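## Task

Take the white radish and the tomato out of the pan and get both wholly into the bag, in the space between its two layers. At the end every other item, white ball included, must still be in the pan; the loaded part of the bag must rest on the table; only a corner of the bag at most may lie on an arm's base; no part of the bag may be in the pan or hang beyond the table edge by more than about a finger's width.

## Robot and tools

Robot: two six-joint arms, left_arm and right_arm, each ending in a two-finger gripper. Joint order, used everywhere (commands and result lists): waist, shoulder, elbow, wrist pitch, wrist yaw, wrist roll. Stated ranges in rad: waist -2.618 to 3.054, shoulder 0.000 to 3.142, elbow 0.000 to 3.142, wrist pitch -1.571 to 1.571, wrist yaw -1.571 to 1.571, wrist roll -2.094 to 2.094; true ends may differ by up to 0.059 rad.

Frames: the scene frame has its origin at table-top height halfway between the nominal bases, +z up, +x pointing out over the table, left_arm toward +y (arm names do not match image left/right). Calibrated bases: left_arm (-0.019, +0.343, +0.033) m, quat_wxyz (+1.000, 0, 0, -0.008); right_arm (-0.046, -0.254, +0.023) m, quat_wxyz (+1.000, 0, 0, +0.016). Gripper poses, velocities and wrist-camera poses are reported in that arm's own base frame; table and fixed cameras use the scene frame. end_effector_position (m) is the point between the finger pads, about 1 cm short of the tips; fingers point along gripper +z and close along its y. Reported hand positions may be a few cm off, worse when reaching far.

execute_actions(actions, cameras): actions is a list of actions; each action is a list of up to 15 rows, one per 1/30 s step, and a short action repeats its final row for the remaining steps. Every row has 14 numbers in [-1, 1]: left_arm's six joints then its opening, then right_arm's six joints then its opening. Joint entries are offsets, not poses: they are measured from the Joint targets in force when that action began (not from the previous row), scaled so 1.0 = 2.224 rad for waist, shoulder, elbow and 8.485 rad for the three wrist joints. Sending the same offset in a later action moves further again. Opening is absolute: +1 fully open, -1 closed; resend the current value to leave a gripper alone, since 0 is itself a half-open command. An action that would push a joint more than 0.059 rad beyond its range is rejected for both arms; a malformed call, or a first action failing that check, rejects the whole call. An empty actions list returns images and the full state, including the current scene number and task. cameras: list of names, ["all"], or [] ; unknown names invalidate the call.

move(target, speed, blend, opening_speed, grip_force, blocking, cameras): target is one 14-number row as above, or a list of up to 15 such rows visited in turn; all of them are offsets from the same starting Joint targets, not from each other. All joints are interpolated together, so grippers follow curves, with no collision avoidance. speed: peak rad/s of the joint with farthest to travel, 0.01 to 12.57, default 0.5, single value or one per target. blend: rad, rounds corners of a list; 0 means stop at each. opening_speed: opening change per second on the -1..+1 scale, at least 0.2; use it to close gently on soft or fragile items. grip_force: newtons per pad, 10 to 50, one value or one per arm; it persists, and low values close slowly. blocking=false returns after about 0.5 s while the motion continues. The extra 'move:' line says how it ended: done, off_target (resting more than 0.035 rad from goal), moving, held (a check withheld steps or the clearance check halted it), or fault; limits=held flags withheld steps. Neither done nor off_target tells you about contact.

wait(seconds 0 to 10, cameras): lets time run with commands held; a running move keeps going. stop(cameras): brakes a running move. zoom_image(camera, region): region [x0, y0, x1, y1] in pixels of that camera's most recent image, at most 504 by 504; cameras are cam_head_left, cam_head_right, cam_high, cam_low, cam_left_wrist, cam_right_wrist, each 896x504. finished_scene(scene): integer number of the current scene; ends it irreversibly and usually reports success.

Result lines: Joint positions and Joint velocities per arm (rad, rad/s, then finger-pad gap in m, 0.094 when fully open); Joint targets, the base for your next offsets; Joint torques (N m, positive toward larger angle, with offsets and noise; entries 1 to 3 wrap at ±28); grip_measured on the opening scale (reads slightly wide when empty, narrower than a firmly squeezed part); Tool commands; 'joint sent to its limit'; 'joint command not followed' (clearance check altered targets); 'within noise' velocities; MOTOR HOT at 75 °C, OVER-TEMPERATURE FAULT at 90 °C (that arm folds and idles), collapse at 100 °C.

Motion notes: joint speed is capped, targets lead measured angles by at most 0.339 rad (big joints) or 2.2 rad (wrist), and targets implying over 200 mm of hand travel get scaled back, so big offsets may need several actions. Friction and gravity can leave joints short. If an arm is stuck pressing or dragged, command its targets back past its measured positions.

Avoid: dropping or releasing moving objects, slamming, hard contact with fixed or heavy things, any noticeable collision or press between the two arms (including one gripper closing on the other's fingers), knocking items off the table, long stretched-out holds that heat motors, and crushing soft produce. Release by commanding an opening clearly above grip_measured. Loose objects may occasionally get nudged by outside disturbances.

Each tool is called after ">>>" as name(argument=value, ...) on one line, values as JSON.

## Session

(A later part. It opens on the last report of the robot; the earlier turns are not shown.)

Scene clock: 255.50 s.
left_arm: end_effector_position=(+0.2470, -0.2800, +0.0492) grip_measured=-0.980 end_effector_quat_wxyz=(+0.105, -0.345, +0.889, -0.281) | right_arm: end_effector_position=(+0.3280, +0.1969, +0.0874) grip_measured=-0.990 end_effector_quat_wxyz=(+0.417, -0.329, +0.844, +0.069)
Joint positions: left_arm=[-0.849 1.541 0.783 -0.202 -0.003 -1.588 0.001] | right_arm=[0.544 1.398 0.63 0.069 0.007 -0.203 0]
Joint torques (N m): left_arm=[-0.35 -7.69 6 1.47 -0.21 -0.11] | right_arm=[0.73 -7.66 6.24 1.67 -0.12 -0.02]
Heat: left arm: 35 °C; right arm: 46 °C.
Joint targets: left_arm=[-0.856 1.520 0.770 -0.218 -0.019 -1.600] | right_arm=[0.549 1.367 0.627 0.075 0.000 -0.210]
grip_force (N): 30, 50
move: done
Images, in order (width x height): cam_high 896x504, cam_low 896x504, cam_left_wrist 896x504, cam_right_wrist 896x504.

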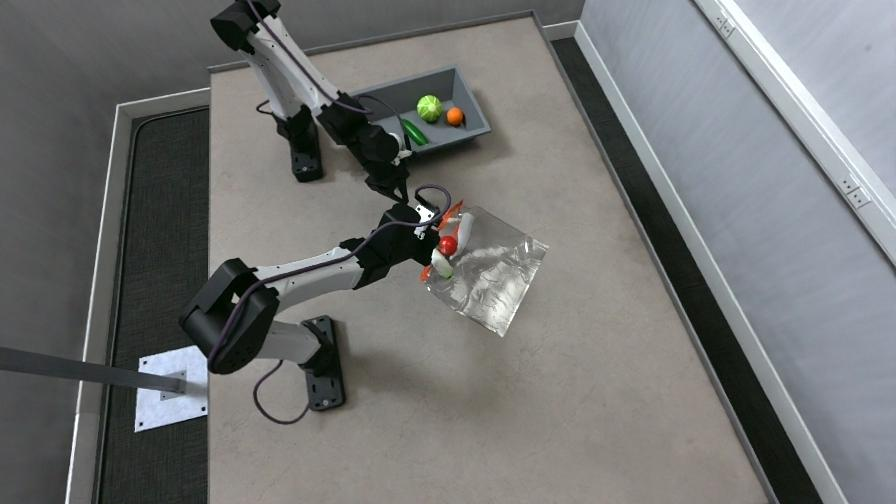

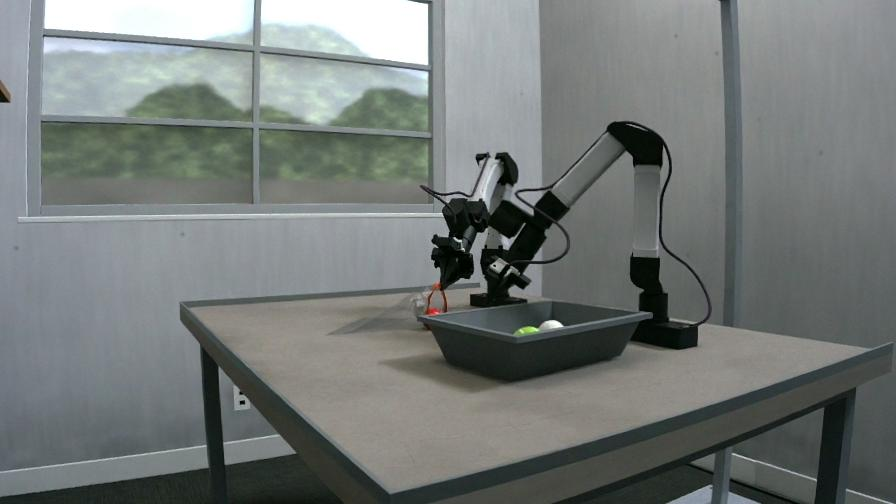

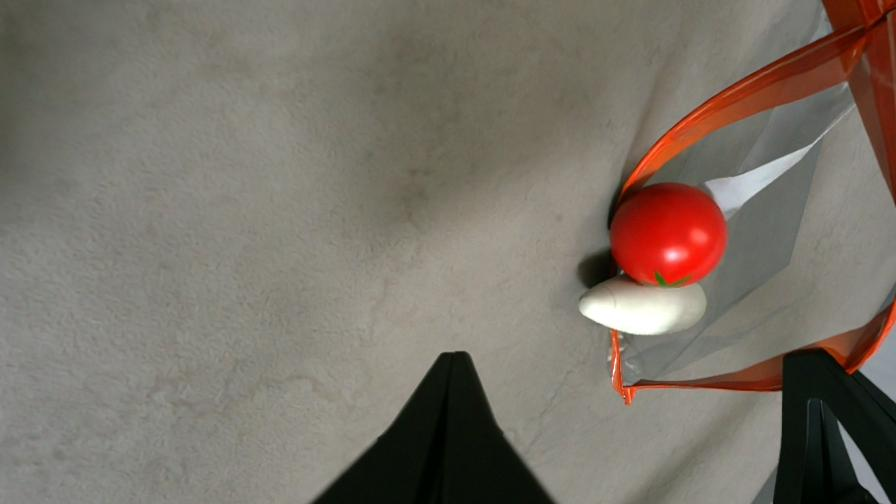

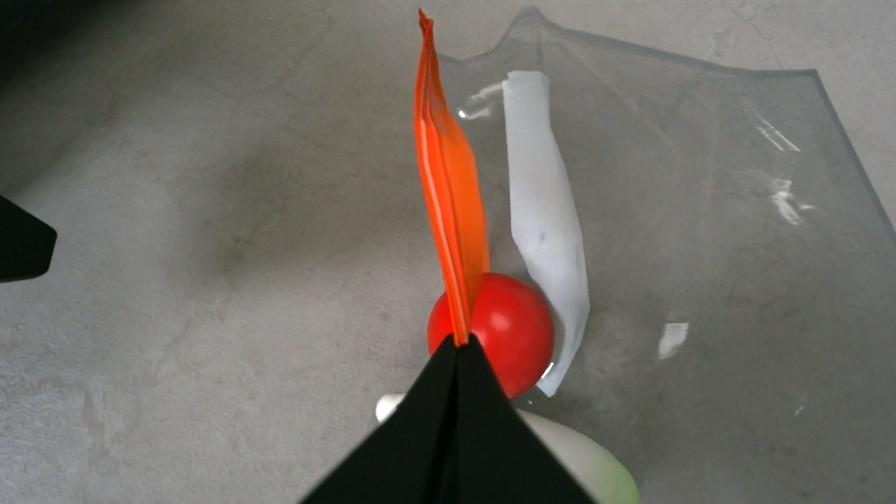

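>>> move(target=[0,0,0,0,0,0,-1,-0.0144,-0.0638,-0.036,-0.0075,0,0,-1], speed=0.25, cameras=["cam_left_wrist","cam_right_wrist","cam_high"])

Scene clock: 260.47 s.
left_arm: end_effector_position=(+0.2470, -0.2800, +0.0492) grip_measured=-0.980 end_effector_quat_wxyz=(+0.105, -0.345, +0.889, -0.281) | right_arm: end_effector_position=(+0.3075, +0.1757, +0.0949) grip_measured=-0.990 end_effector_quat_wxyz=(+0.422, -0.320, +0.846, +0.065)
Joint positions: left_arm=[-0.849 1.541 0.783 -0.202 -0.003 -1.588 0.001] | right_arm=[0.522 1.249 0.551 0.008 0.007 -0.203 0]
Joint torques (N m): left_arm=[-0.32 -7.68 5.97 1.48 -0.22 -0.12] | right_arm=[-0.55 -5.97 6.38 1.67 -0.09 -0.02]
Heat: left arm: 34 °C; right arm: 45 °C.
Joint targets: left_arm=[-0.856 1.520 0.770 -0.218 -0.019 -1.600] | right_arm=[0.516 1.225 0.547 0.012 0.000 -0.210]
grip_force (N): 30, 50
move: done
Images, in order (width x height): cam_high 896x504, cam_left_wrist 896x504, cam_right_wrist 896x504.

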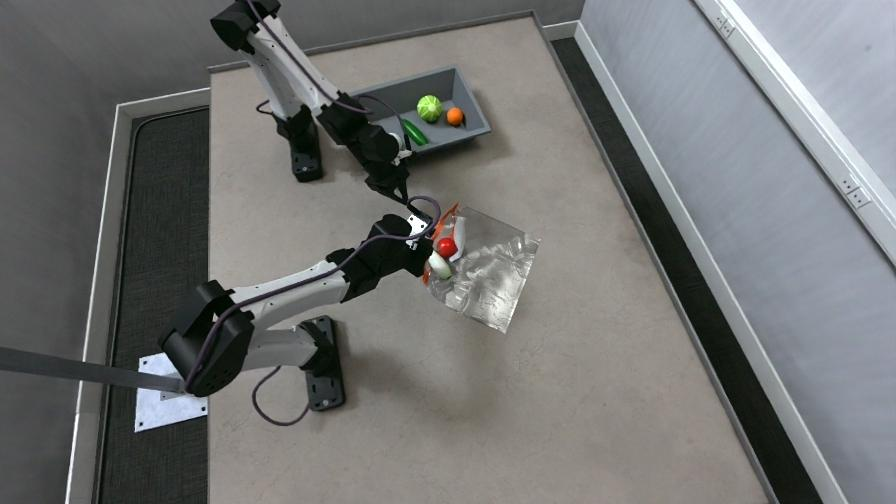

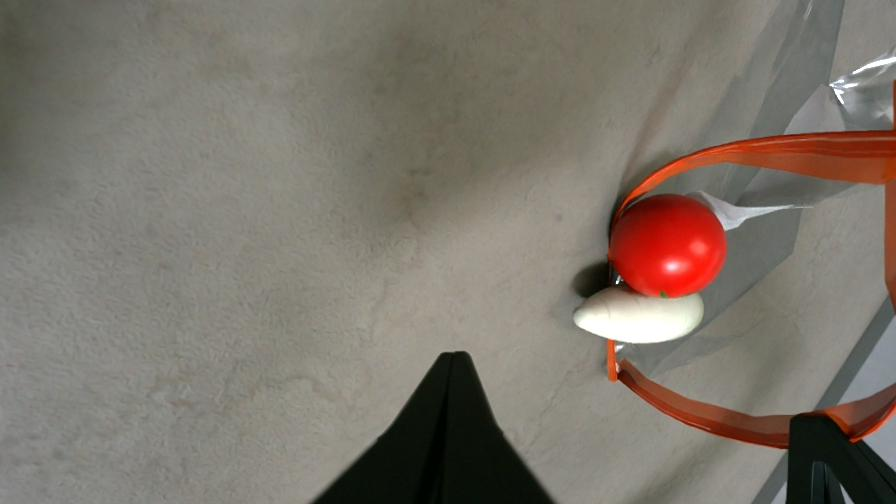

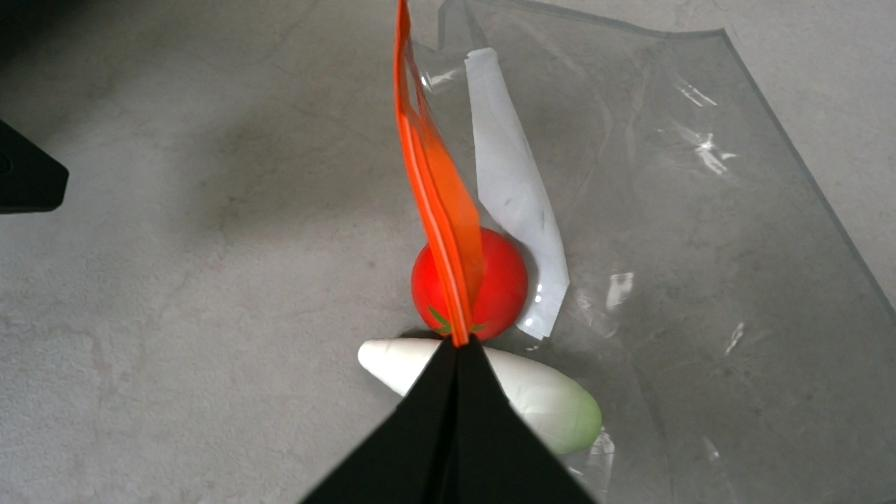

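>>> move(target=[-0.0229,0.2086,0.1659,0.0091,-0.0029,-0.0024,-1,0,0,0,0,0,0,-1], speed=0.4, cameras=["cam_left_wrist","cam_right_wrist","cam_low"])

Scene clock: 262.63 s.
left_arm: end_effector_position=(+0.2913, -0.3603, +0.0044) grip_measured=-0.980 end_effector_quat_wxyz=(+0.100, -0.336, +0.898, -0.265) | right_arm: end_effector_position=(+0.3075, +0.1757, +0.0948) grip_measured=-0.990 end_effector_quat_wxyz=(+0.421, -0.320, +0.846, +0.065)
Joint positions: left_arm=[-0.901 1.967 1.117 -0.147 -0.027 -1.608 0.001] | right_arm=[0.522 1.249 0.551 0.008 0.007 -0.203 0]
Joint torques (N m): left_arm=[-0.18 -8.16 8.95 1.64 -0.26 -0.13] | right_arm=[-0.55 -5.96 6.38 1.65 -0.09 -0.02]
Heat: left arm: 34 °C; right arm: 45 °C.
Joint targets: left_arm=[-0.907 1.984 1.139 -0.141 -0.044 -1.620] | right_arm=[0.516 1.225 0.547 0.012 0.000 -0.210]
grip_force (N): 30, 50
move: done
Images, in order (width x height): cam_low 896x504, cam_left_wrist 896x504, cam_right_wrist 896x504.

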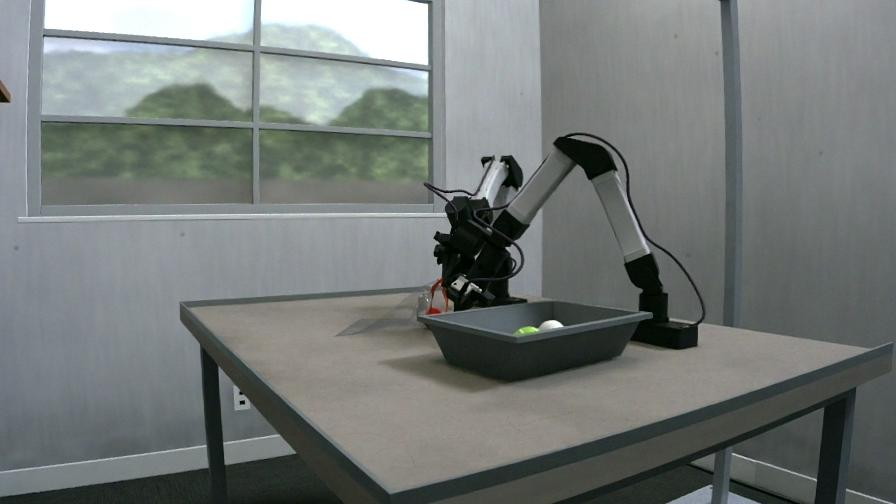

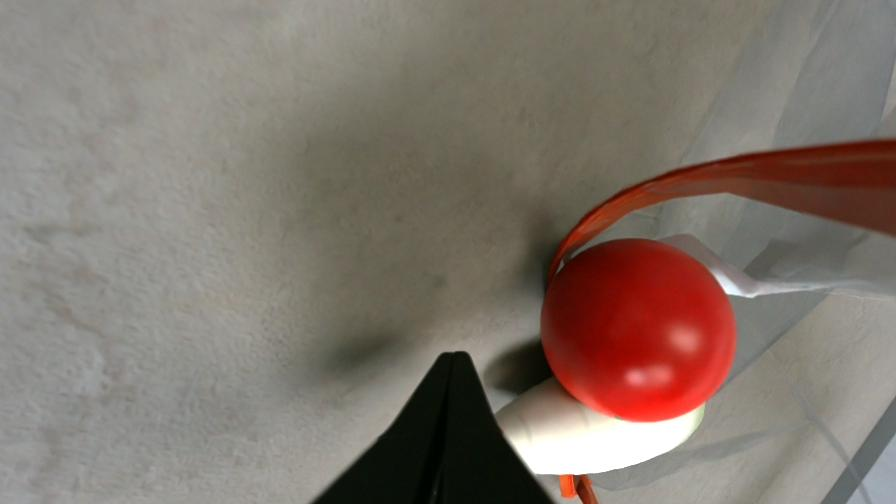

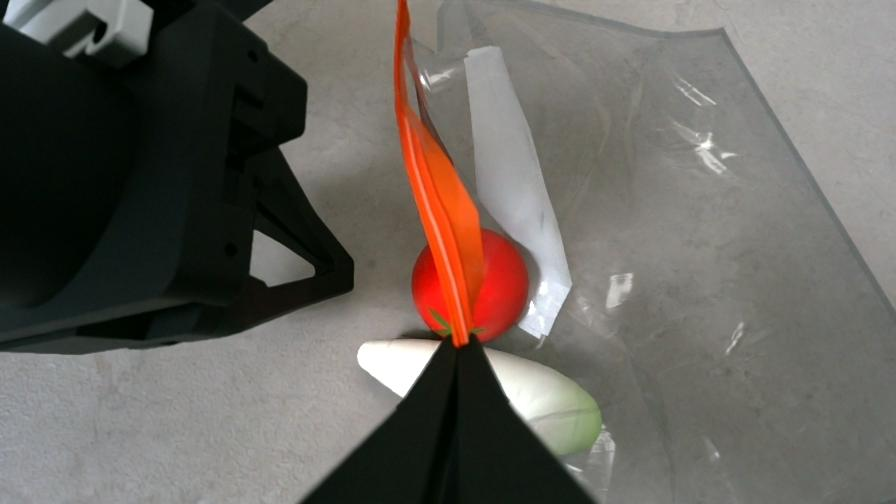

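>>> move(target=[[-0.0148,0.0319,0.049,-0.006,-0.0021,-0.0041,-1,0,0,0,0,0,0,-1],[0.0036,0.0751,0.1196,-0.0133,0.002,0.0009,-1,0,0,0,0,0,0,-1]], speed=[0.2,0.15], cameras=["cam_left_wrist","cam_right_wrist"])

Scene clock: 264.13 s.
left_arm: end_effector_position=(+0.2917, -0.3609, +0.0049) grip_measured=-0.980 end_effector_quat_wxyz=(+0.101, -0.336, +0.898, -0.266) | right_arm: end_effector_position=(+0.3075, +0.1757, +0.0948) grip_measured=-0.990 end_effector_quat_wxyz=(+0.421, -0.320, +0.846, +0.065)
Joint positions: left_arm=[-0.902 1.967 1.119 -0.146 -0.028 -1.609 0.001] | right_arm=[0.522 1.249 0.551 0.008 0.007 -0.203 0]
Joint torques (N m): left_arm=[0.24 -9.52 6.79 1.56 -0.06 0] | right_arm=[-0.54 -5.97 6.37 1.66 -0.09 -0.02]
Heat: left arm: 34 °C; right arm: 44 °C.
Joint targets: left_arm=[-0.901 1.967 1.119 -0.147 -0.028 -1.609] | right_arm=[0.516 1.225 0.547 0.012 0.000 -0.210]
grip_force (N): 30, 50
move: held (left_arm; a check stopped the path); path passed 0 of 2 targets; limits=held; left_arm: the elbow is farthest, 0.286 rad from its target
joint command not followed: on one or more control steps a check withheld the commanded joint targets of the left arm, and it was not sent them on those steps.
cause: the commanded joint targets, or the way to them, would bring a part of the robot too close to another arm (this arm's wrist (the part past the wrist pitch) and the right arm's wrist camera, 11 mm apart when this arm was first held).
Images, in order (width x height): cam_left_wrist 896x504, cam_right_wrist 896x504.

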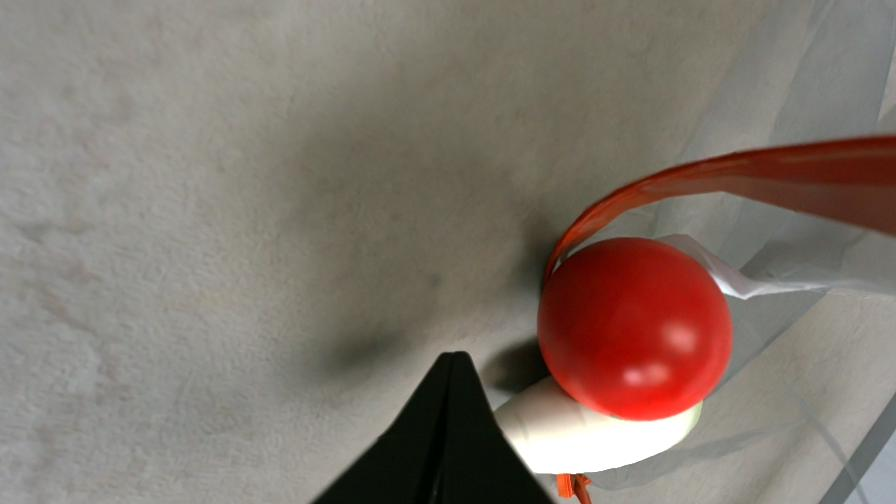

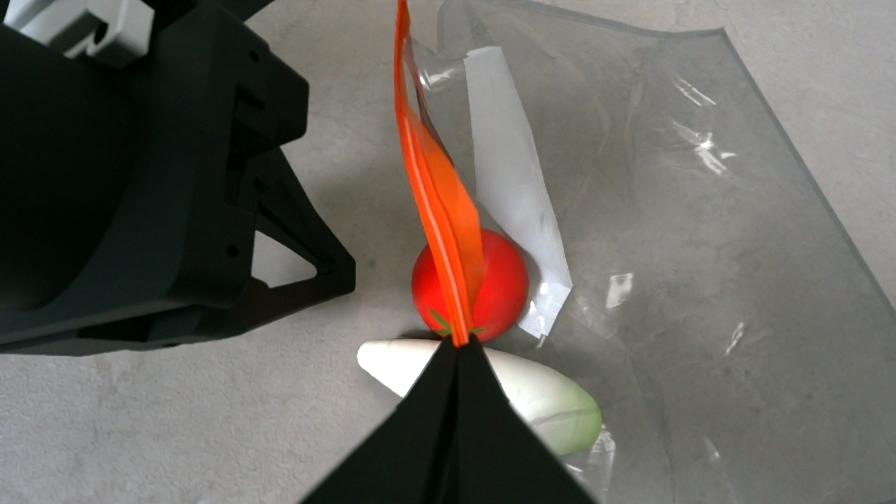

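>>> move(target=[0,0,0,0,0,0,-1,0,0.0157,-0.1241,0.0717,0,0,-1], speed=0.3, cameras=["cam_left_wrist","cam_right_wrist"])

Scene clock: 267.67 s.
left_arm: end_effector_position=(+0.2917, -0.3609, +0.0049) grip_measured=-0.980 end_effector_quat_wxyz=(+0.101, -0.336, +0.898, -0.266) | right_arm: end_effector_position=(+0.3074, +0.1756, +0.1029) grip_measured=-0.990 end_effector_quat_wxyz=(+0.554, -0.292, +0.775, +0.086)
Joint positions: left_arm=[-0.902 1.967 1.119 -0.146 -0.028 -1.609 0.001] | right_arm=[0.522 1.249 0.274 0.595 0.007 -0.203 0]
Joint torques (N m): left_arm=[0.24 -9.52 6.82 1.56 -0.06 -0.02] | right_arm=[-0.55 -2.25 5.79 2.11 -0.09 -0.02]
Heat: left arm: 34 °C; right arm: 44 °C.
Joint targets: left_arm=[-0.901 1.967 1.119 -0.147 -0.028 -1.609] | right_arm=[0.516 1.260 0.271 0.620 0.000 -0.210]
grip_force (N): 30, 50
move: done
Images, in order (width x height): cam_left_wrist 896x504, cam_right_wrist 896x504.

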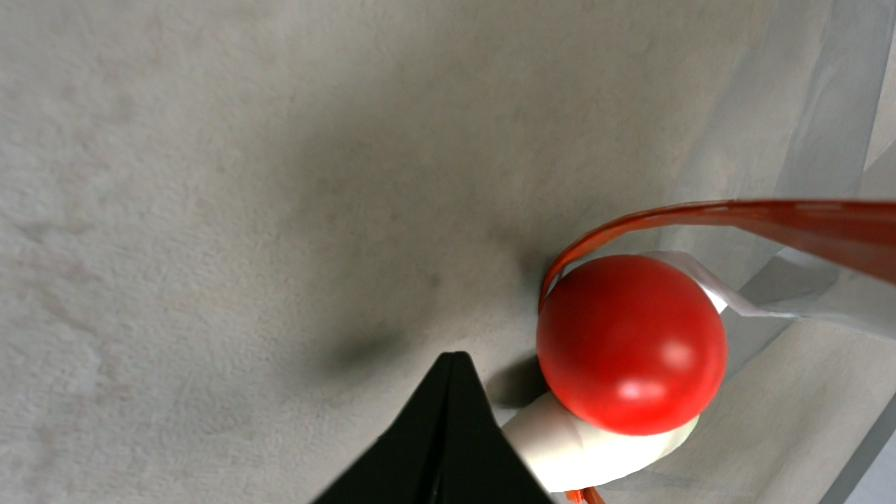

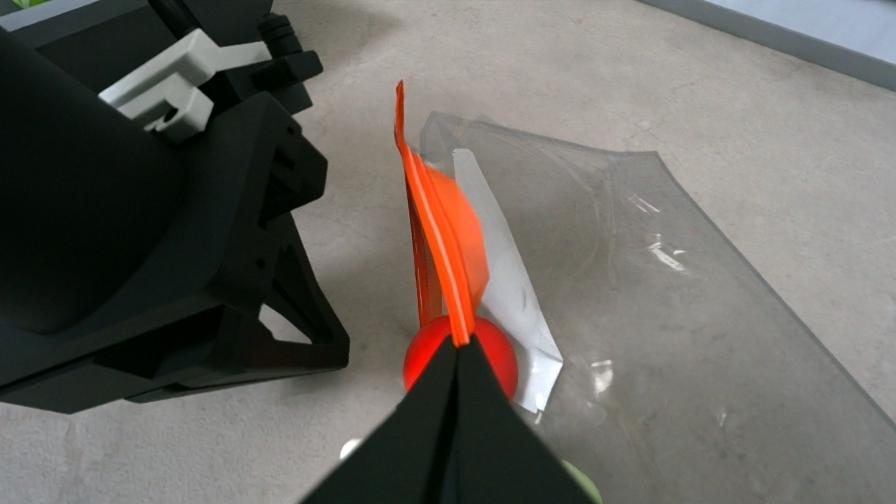

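>>> move(target=[[-0.0175,0.0396,0.058,-0.0053,-0.004,-0.0054,-1,0,0,0,0,0,0,-1],[0.0009,0.0828,0.1286,-0.0126,0,-0.0004,-1,0,0,0,0,0,0,-1]], speed=[0.2,0.15], cameras=["cam_left_wrist","cam_right_wrist"])

Scene clock: 270.77 s.
left_arm: end_effector_position=(+0.3257, -0.4014, +0.0086) grip_measured=-0.980 end_effector_quat_wxyz=(+0.107, -0.344, +0.894, -0.268) | right_arm: end_effector_position=(+0.3082, +0.1745, +0.1034) grip_measured=-0.990 end_effector_quat_wxyz=(+0.555, -0.290, +0.775, +0.085)
Joint positions: left_arm=[-0.904 2.128 1.382 -0.241 -0.045 -1.626 0.001] | right_arm=[0.519 1.249 0.274 0.597 0.008 -0.203 0]
Joint torques (N m): left_arm=[0.62 -9.28 9.44 1.45 0.09 0.11] | right_arm=[-0.23 -2.25 5.82 2.06 -0.1 -0.02]
Heat: left arm: 34 °C; right arm: 43 °C.
Joint targets: left_arm=[-0.899 2.151 1.405 -0.254 -0.028 -1.612] | right_arm=[0.516 1.260 0.271 0.620 0.000 -0.210]
grip_force (N): 30, 50
move: done
Images, in order (width x height): cam_left_wrist 896x504, cam_right_wrist 896x504.

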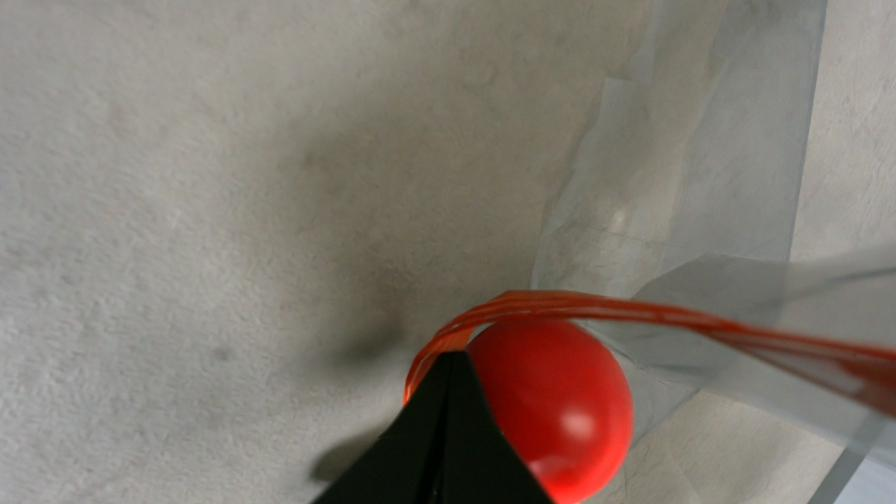

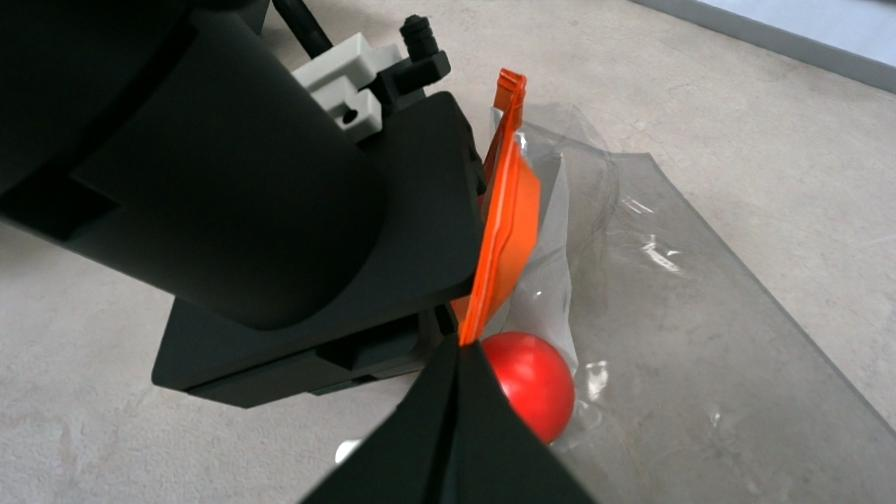

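>>> move(target=[-0.0035,-0.0828,-0.1286,0.0126,0,0.0004,-1,0,0,0,0,0,0,-1], speed=0.2, cameras=["cam_left_wrist","cam_right_wrist"])

Scene clock: 273.07 s.
left_arm: end_effector_position=(+0.2920, -0.3589, -0.0062) grip_measured=-0.980 end_effector_quat_wxyz=(+0.102, -0.343, +0.899, -0.251) | right_arm: end_effector_position=(+0.3083, +0.1745, +0.1035) grip_measured=-0.990 end_effector_quat_wxyz=(+0.555, -0.290, +0.775, +0.085)
Joint positions: left_arm=[-0.904 1.999 1.13 -0.154 -0.044 -1.621 0.001] | right_arm=[0.519 1.249 0.274 0.597 0.008 -0.203 0]
Joint torques (N m): left_arm=[-0.01 -12.15 5.57 1.58 0.07 0.11] | right_arm=[-0.21 -2.26 5.81 2.06 -0.11 -0.02]
Heat: left arm: 35 °C; right arm: 43 °C.
Joint targets: left_arm=[-0.907 1.967 1.118 -0.147 -0.028 -1.609] | right_arm=[0.516 1.260 0.271 0.620 0.000 -0.210]
grip_force (N): 30, 50
move: done
Images, in order (width x height): cam_left_wrist 896x504, cam_right_wrist 896x504.

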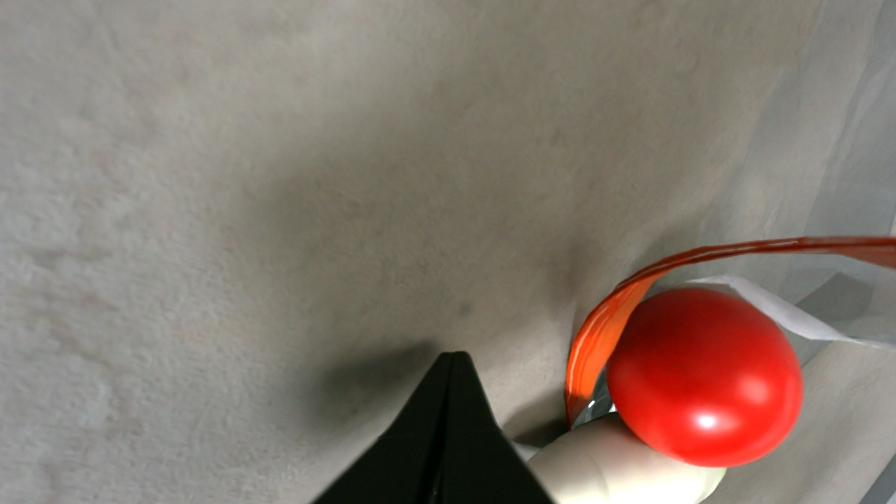

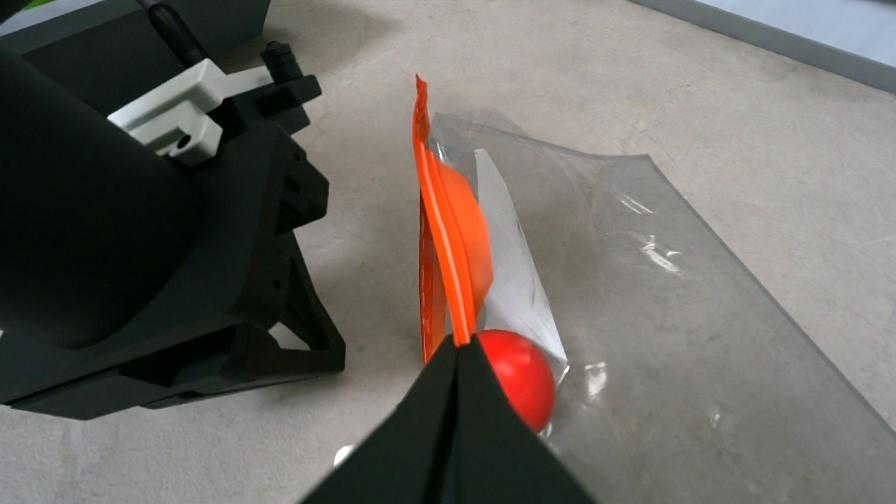

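>>> move(target=[[0.0229,-0.201,-0.1565,-0.0084,0.0011,0.0011,-1,0,0,0,0,0,0,-1],[0.0229,-0.201,-0.1565,-0.0084,0.0011,0.0011,-1,0.0297,0.063,0.2041,-0.0956,0,0,-1],[0.0229,-0.201,-0.1565,-0.0084,0.0011,0.0011,-1,0.0297,0.0944,0.1623,-0.0757,0,0,-1],[0.0229,-0.201,-0.1565,-0.0084,0.0011,0.0011,-1,0.0297,0.0944,0.1623,-0.0757,0,0,0.1]], speed=[0.5,0.3,0.25,0.25], opening_speed=1.0, cameras=["cam_left_wrist","cam_right_wrist","cam_high"])

Scene clock: 281.53 s.
left_arm: end_effector_position=(+0.2475, -0.2798, +0.0505) grip_measured=-0.980 end_effector_quat_wxyz=(+0.114, -0.354, +0.885, -0.280) | right_arm: end_effector_position=(+0.3041, +0.1959, +0.0476) grip_measured=+0.099 end_effector_quat_wxyz=(+0.340, -0.355, +0.869, +0.060)
Joint positions: left_arm=[-0.863 1.538 0.783 -0.203 -0.034 -1.612 0.001] | right_arm=[0.576 1.46 0.635 -0.041 0.008 -0.203 0.052]
Joint torques (N m): left_arm=[0.72 -7.42 5.98 1.47 0.08 0.11] | right_arm=[0.66 -4.31 5.94 1.61 -0.11 -0.02]
Heat: left arm: 35 °C; right arm: 41 °C.
Joint targets: left_arm=[-0.856 1.520 0.770 -0.219 -0.018 -1.599] | right_arm=[0.583 1.470 0.632 -0.022 0.000 -0.210]
grip_force (N): 30, 50
move: done
Images, in order (width x height): cam_high 896x504, cam_left_wrist 896x504, cam_right_wrist 896x504.

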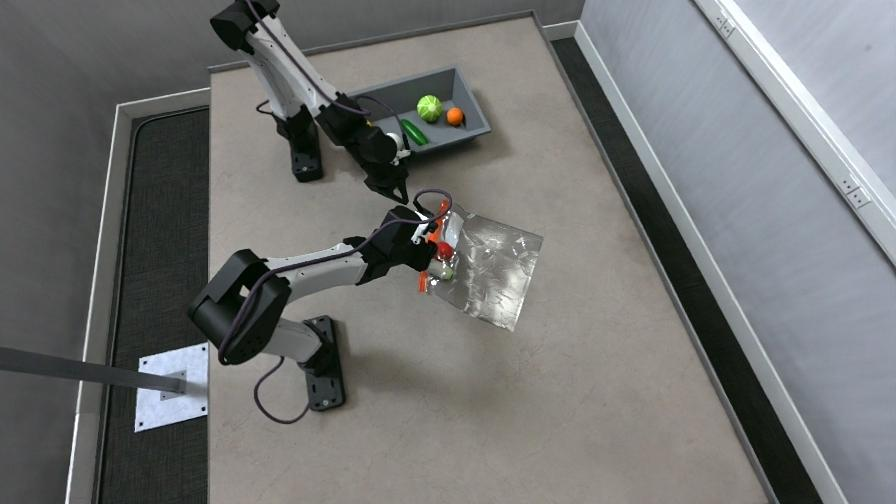

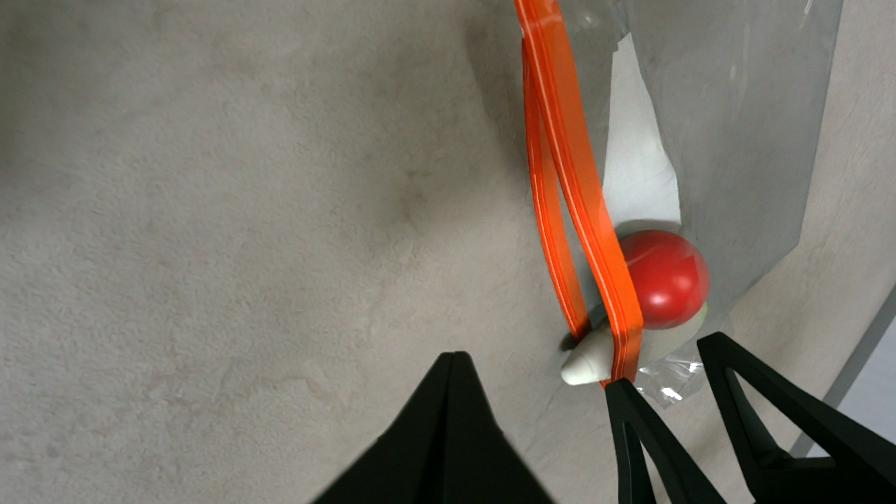

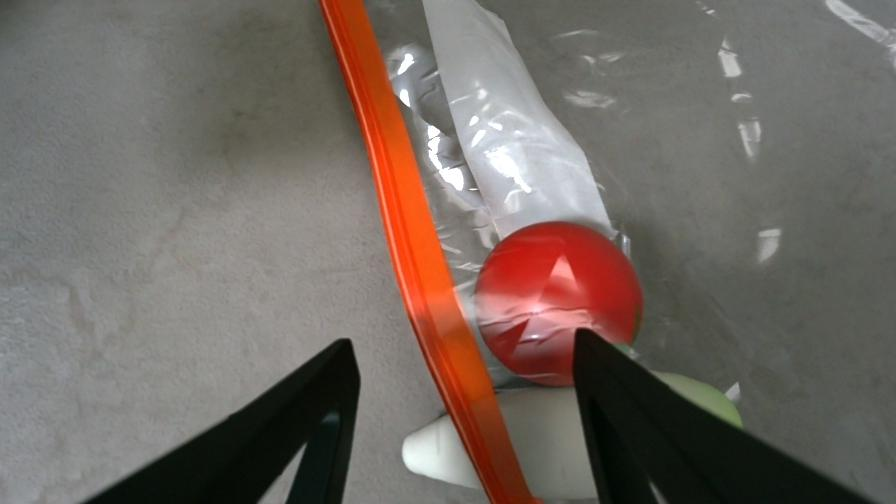

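>>> move(target=[[0,0,0,0,0,0,-1,0,-0.0809,0.1043,-0.0441,0,0,0.1],[0,0,0,0,0,0,-1,-0.0859,0.299,0.6353,-0.1695,0,-0.02,0.1]], speed=[0.3,0.7], blend=[0.05,0], cameras=["cam_left_wrist","cam_right_wrist","cam_high"])

>>> zoom_image(camera="cam_high", region=[320, 130, 600, 350])

Scene clock: 287.00 s.
left_arm: end_effector_position=(+0.2475, -0.2798, +0.0505) grip_measured=-0.980 end_effector_quat_wxyz=(+0.114, -0.354, +0.885, -0.280) | right_arm: end_effector_position=(+0.3800, +0.1568, +0.1248) grip_measured=+0.099 end_effector_quat_wxyz=(+0.006, -0.374, +0.927, -0.004)
Joint positions: left_arm=[-0.863 1.538 0.783 -0.203 -0.034 -1.612 0.001] | right_arm=[0.395 2.122 2.018 -1.455 0.007 -0.372 0.052]
Joint torques (N m): left_arm=[0.66 -7.38 6.02 1.47 0.08 0.11] | right_arm=[-0.28 -9.32 8.57 0.23 -0.11 -0.02]
Heat: left arm: 34 °C; right arm: 41 °C.
Joint targets: left_arm=[-0.856 1.520 0.770 -0.219 -0.018 -1.599] | right_arm=[0.391 2.135 2.045 -1.460 0.000 -0.380]
grip_force (N): 30, 50
move: done
Images, in order (width x height): cam_high 896x504, cam_left_wrist 896x504, cam_right_wrist 896x504.

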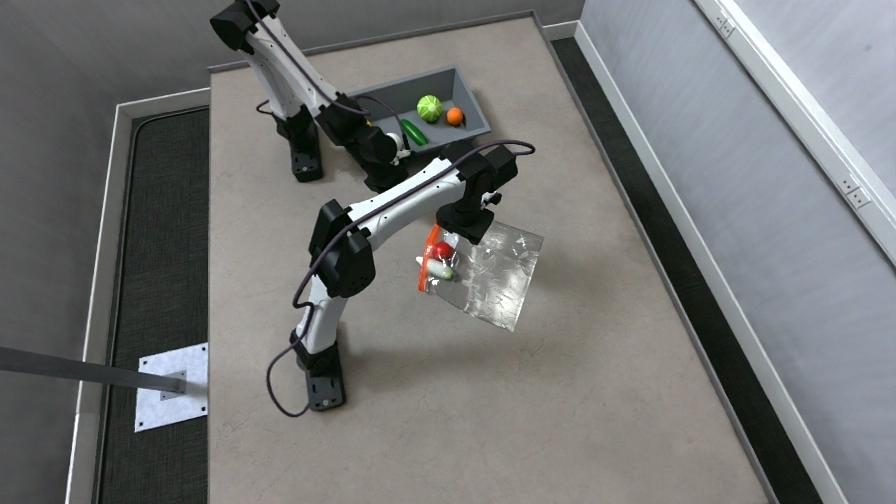

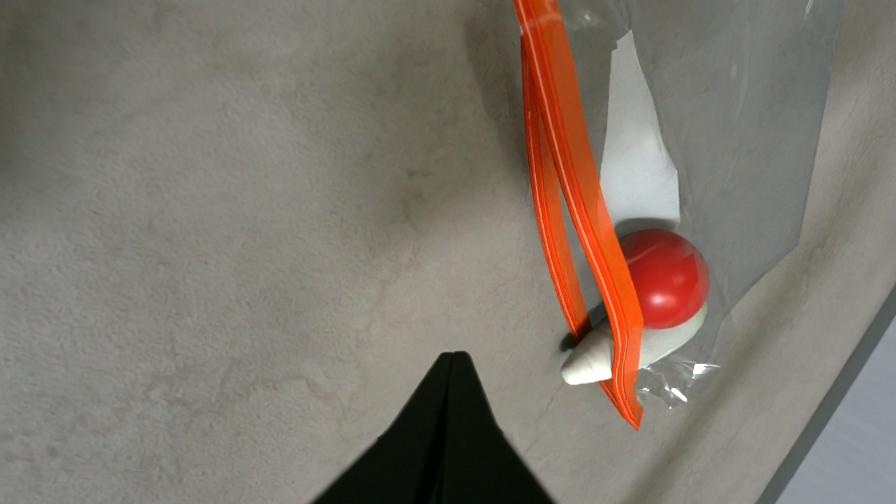

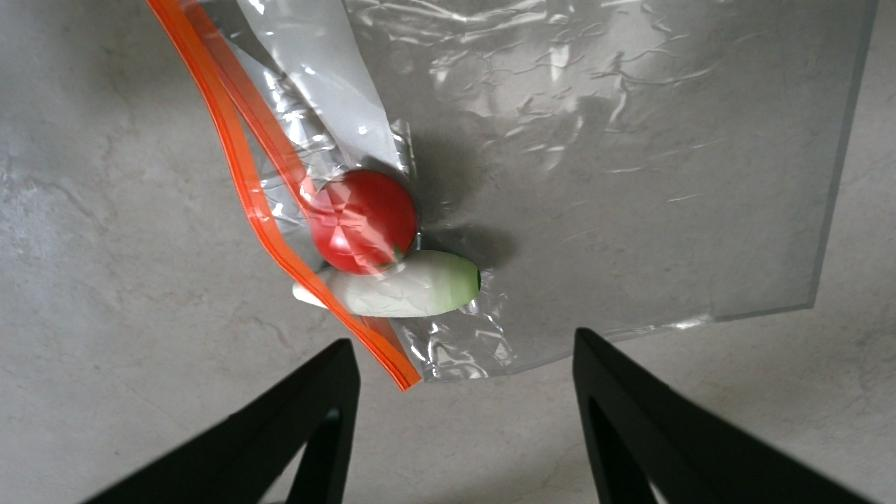

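Scaled by 1.800 from the camera's 896x504 image, which has a finer 1280x720 frame.

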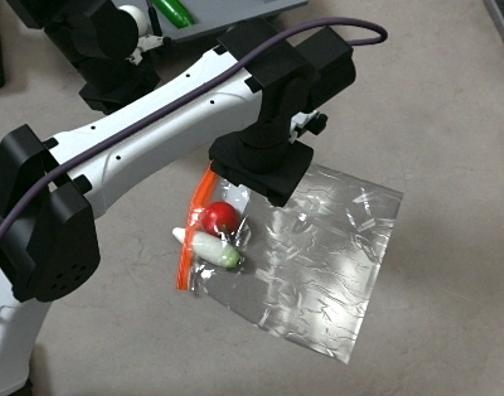

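>>> move(target=[-0.1474,0.2001,0.21,-0.0123,-0.0287,0.1417,-1,0,0,0,0,0,0,0.1], speed=0.5, cameras=["cam_left_wrist","cam_right_wrist","cam_high"])

Scene clock: 292.90 s.
left_arm: end_effector_position=(+0.2149, -0.4117, +0.0313) grip_measured=-0.980 end_effector_quat_wxyz=(+0.267, +0.330, +0.899, -0.104) | right_arm: end_effector_position=(+0.3800, +0.1568, +0.1248) grip_measured=+0.099 end_effector_quat_wxyz=(+0.006, -0.374, +0.927, -0.004)
Joint positions: left_arm=[-1.181 1.946 1.215 -0.308 -0.246 -0.41 0.001] | right_arm=[0.395 2.122 2.018 -1.455 0.007 -0.372 0.052]
Joint torques (N m): left_arm=[-0.05 -8.13 9.39 1.38 -0.3 0.05] | right_arm=[-0.29 -9.33 8.57 0.24 -0.11 -0.03]
Heat: left arm: 34 °C; right arm: 42 °C.
Joint targets: left_arm=[-1.184 1.965 1.237 -0.323 -0.262 -0.397] | right_arm=[0.391 2.135 2.045 -1.460 0.000 -0.380]
grip_force (N): 30, 50
move: done
Images, in order (width x height): cam_high 896x504, cam_left_wrist 896x504, cam_right_wrist 896x504.

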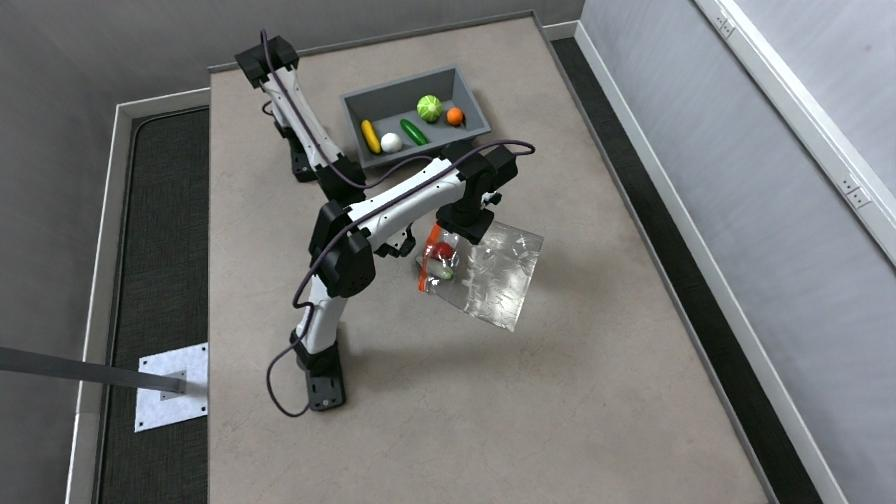

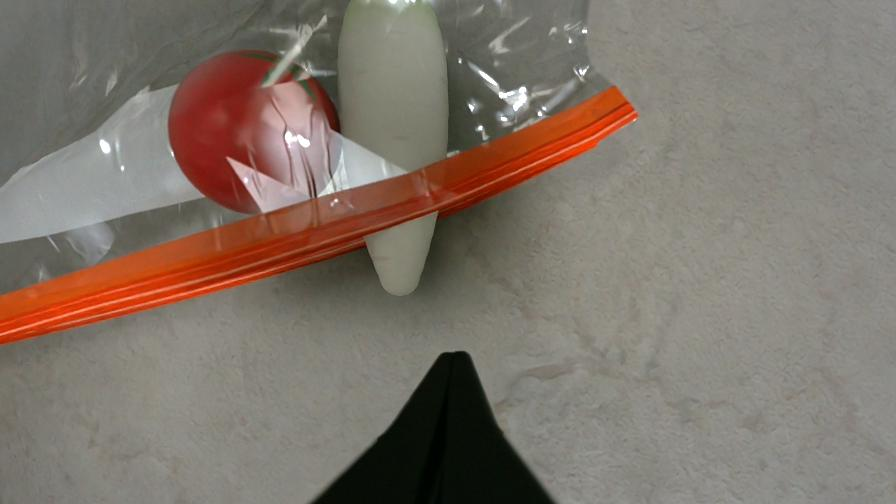

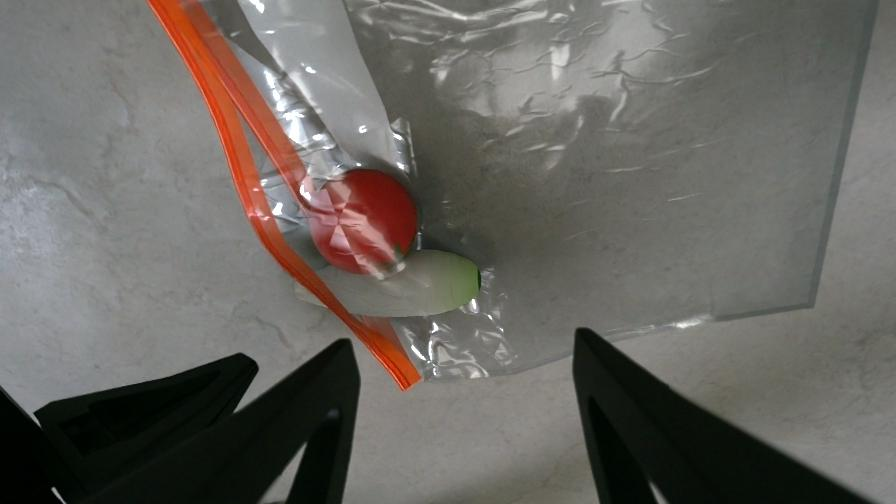

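>>> move(target=[0,0,0,0,0,0,-1,0.139,0.0832,0.0108,0.02,0,0,0.1], speed=0.4, cameras=["cam_left_wrist","cam_right_wrist"])

Scene clock: 294.70 s.
left_arm: end_effector_position=(+0.2149, -0.4117, +0.0313) grip_measured=-0.980 end_effector_quat_wxyz=(+0.268, +0.330, +0.899, -0.103) | right_arm: end_effector_position=(+0.3432, +0.2912, +0.0539) grip_measured=+0.099 end_effector_quat_wxyz=(+0.001, -0.514, +0.858, -0.002)
Joint positions: left_arm=[-1.181 1.946 1.215 -0.308 -0.247 -0.41 0.001] | right_arm=[0.705 2.309 2.042 -1.302 0.005 -0.373 0.052]
Joint torques (N m): left_arm=[-0.01 -8.14 9.36 1.38 -0.29 0.06] | right_arm=[-0.46 -10.85 8.62 0.41 -0.09 -0.02]
Heat: left arm: 34 °C; right arm: 42 °C.
Joint targets: left_arm=[-1.184 1.965 1.237 -0.323 -0.262 -0.397] | right_arm=[0.701 2.320 2.069 -1.291 0.000 -0.380]
grip_force (N): 30, 50
move: done
Images, in order (width x height): cam_left_wrist 896x504, cam_right_wrist 896x504.

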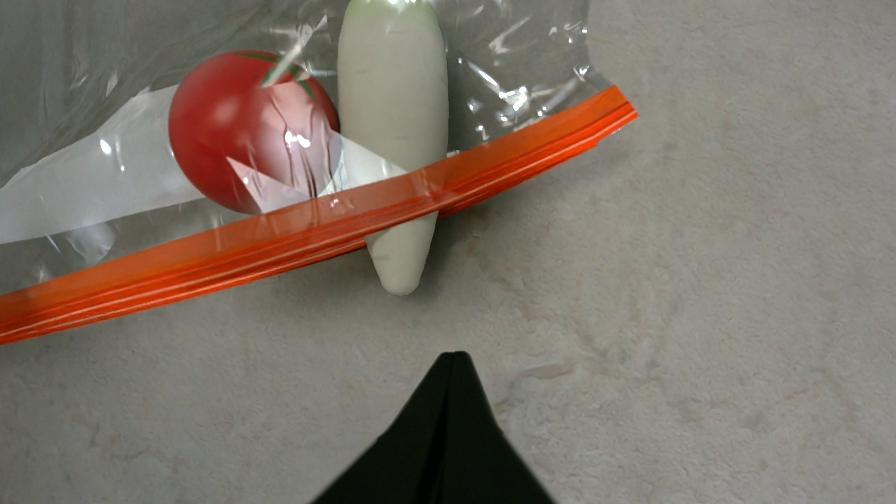

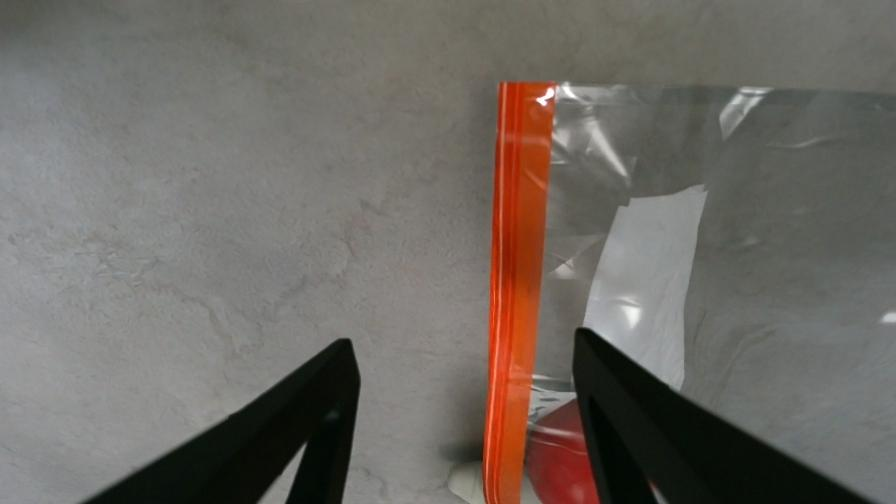

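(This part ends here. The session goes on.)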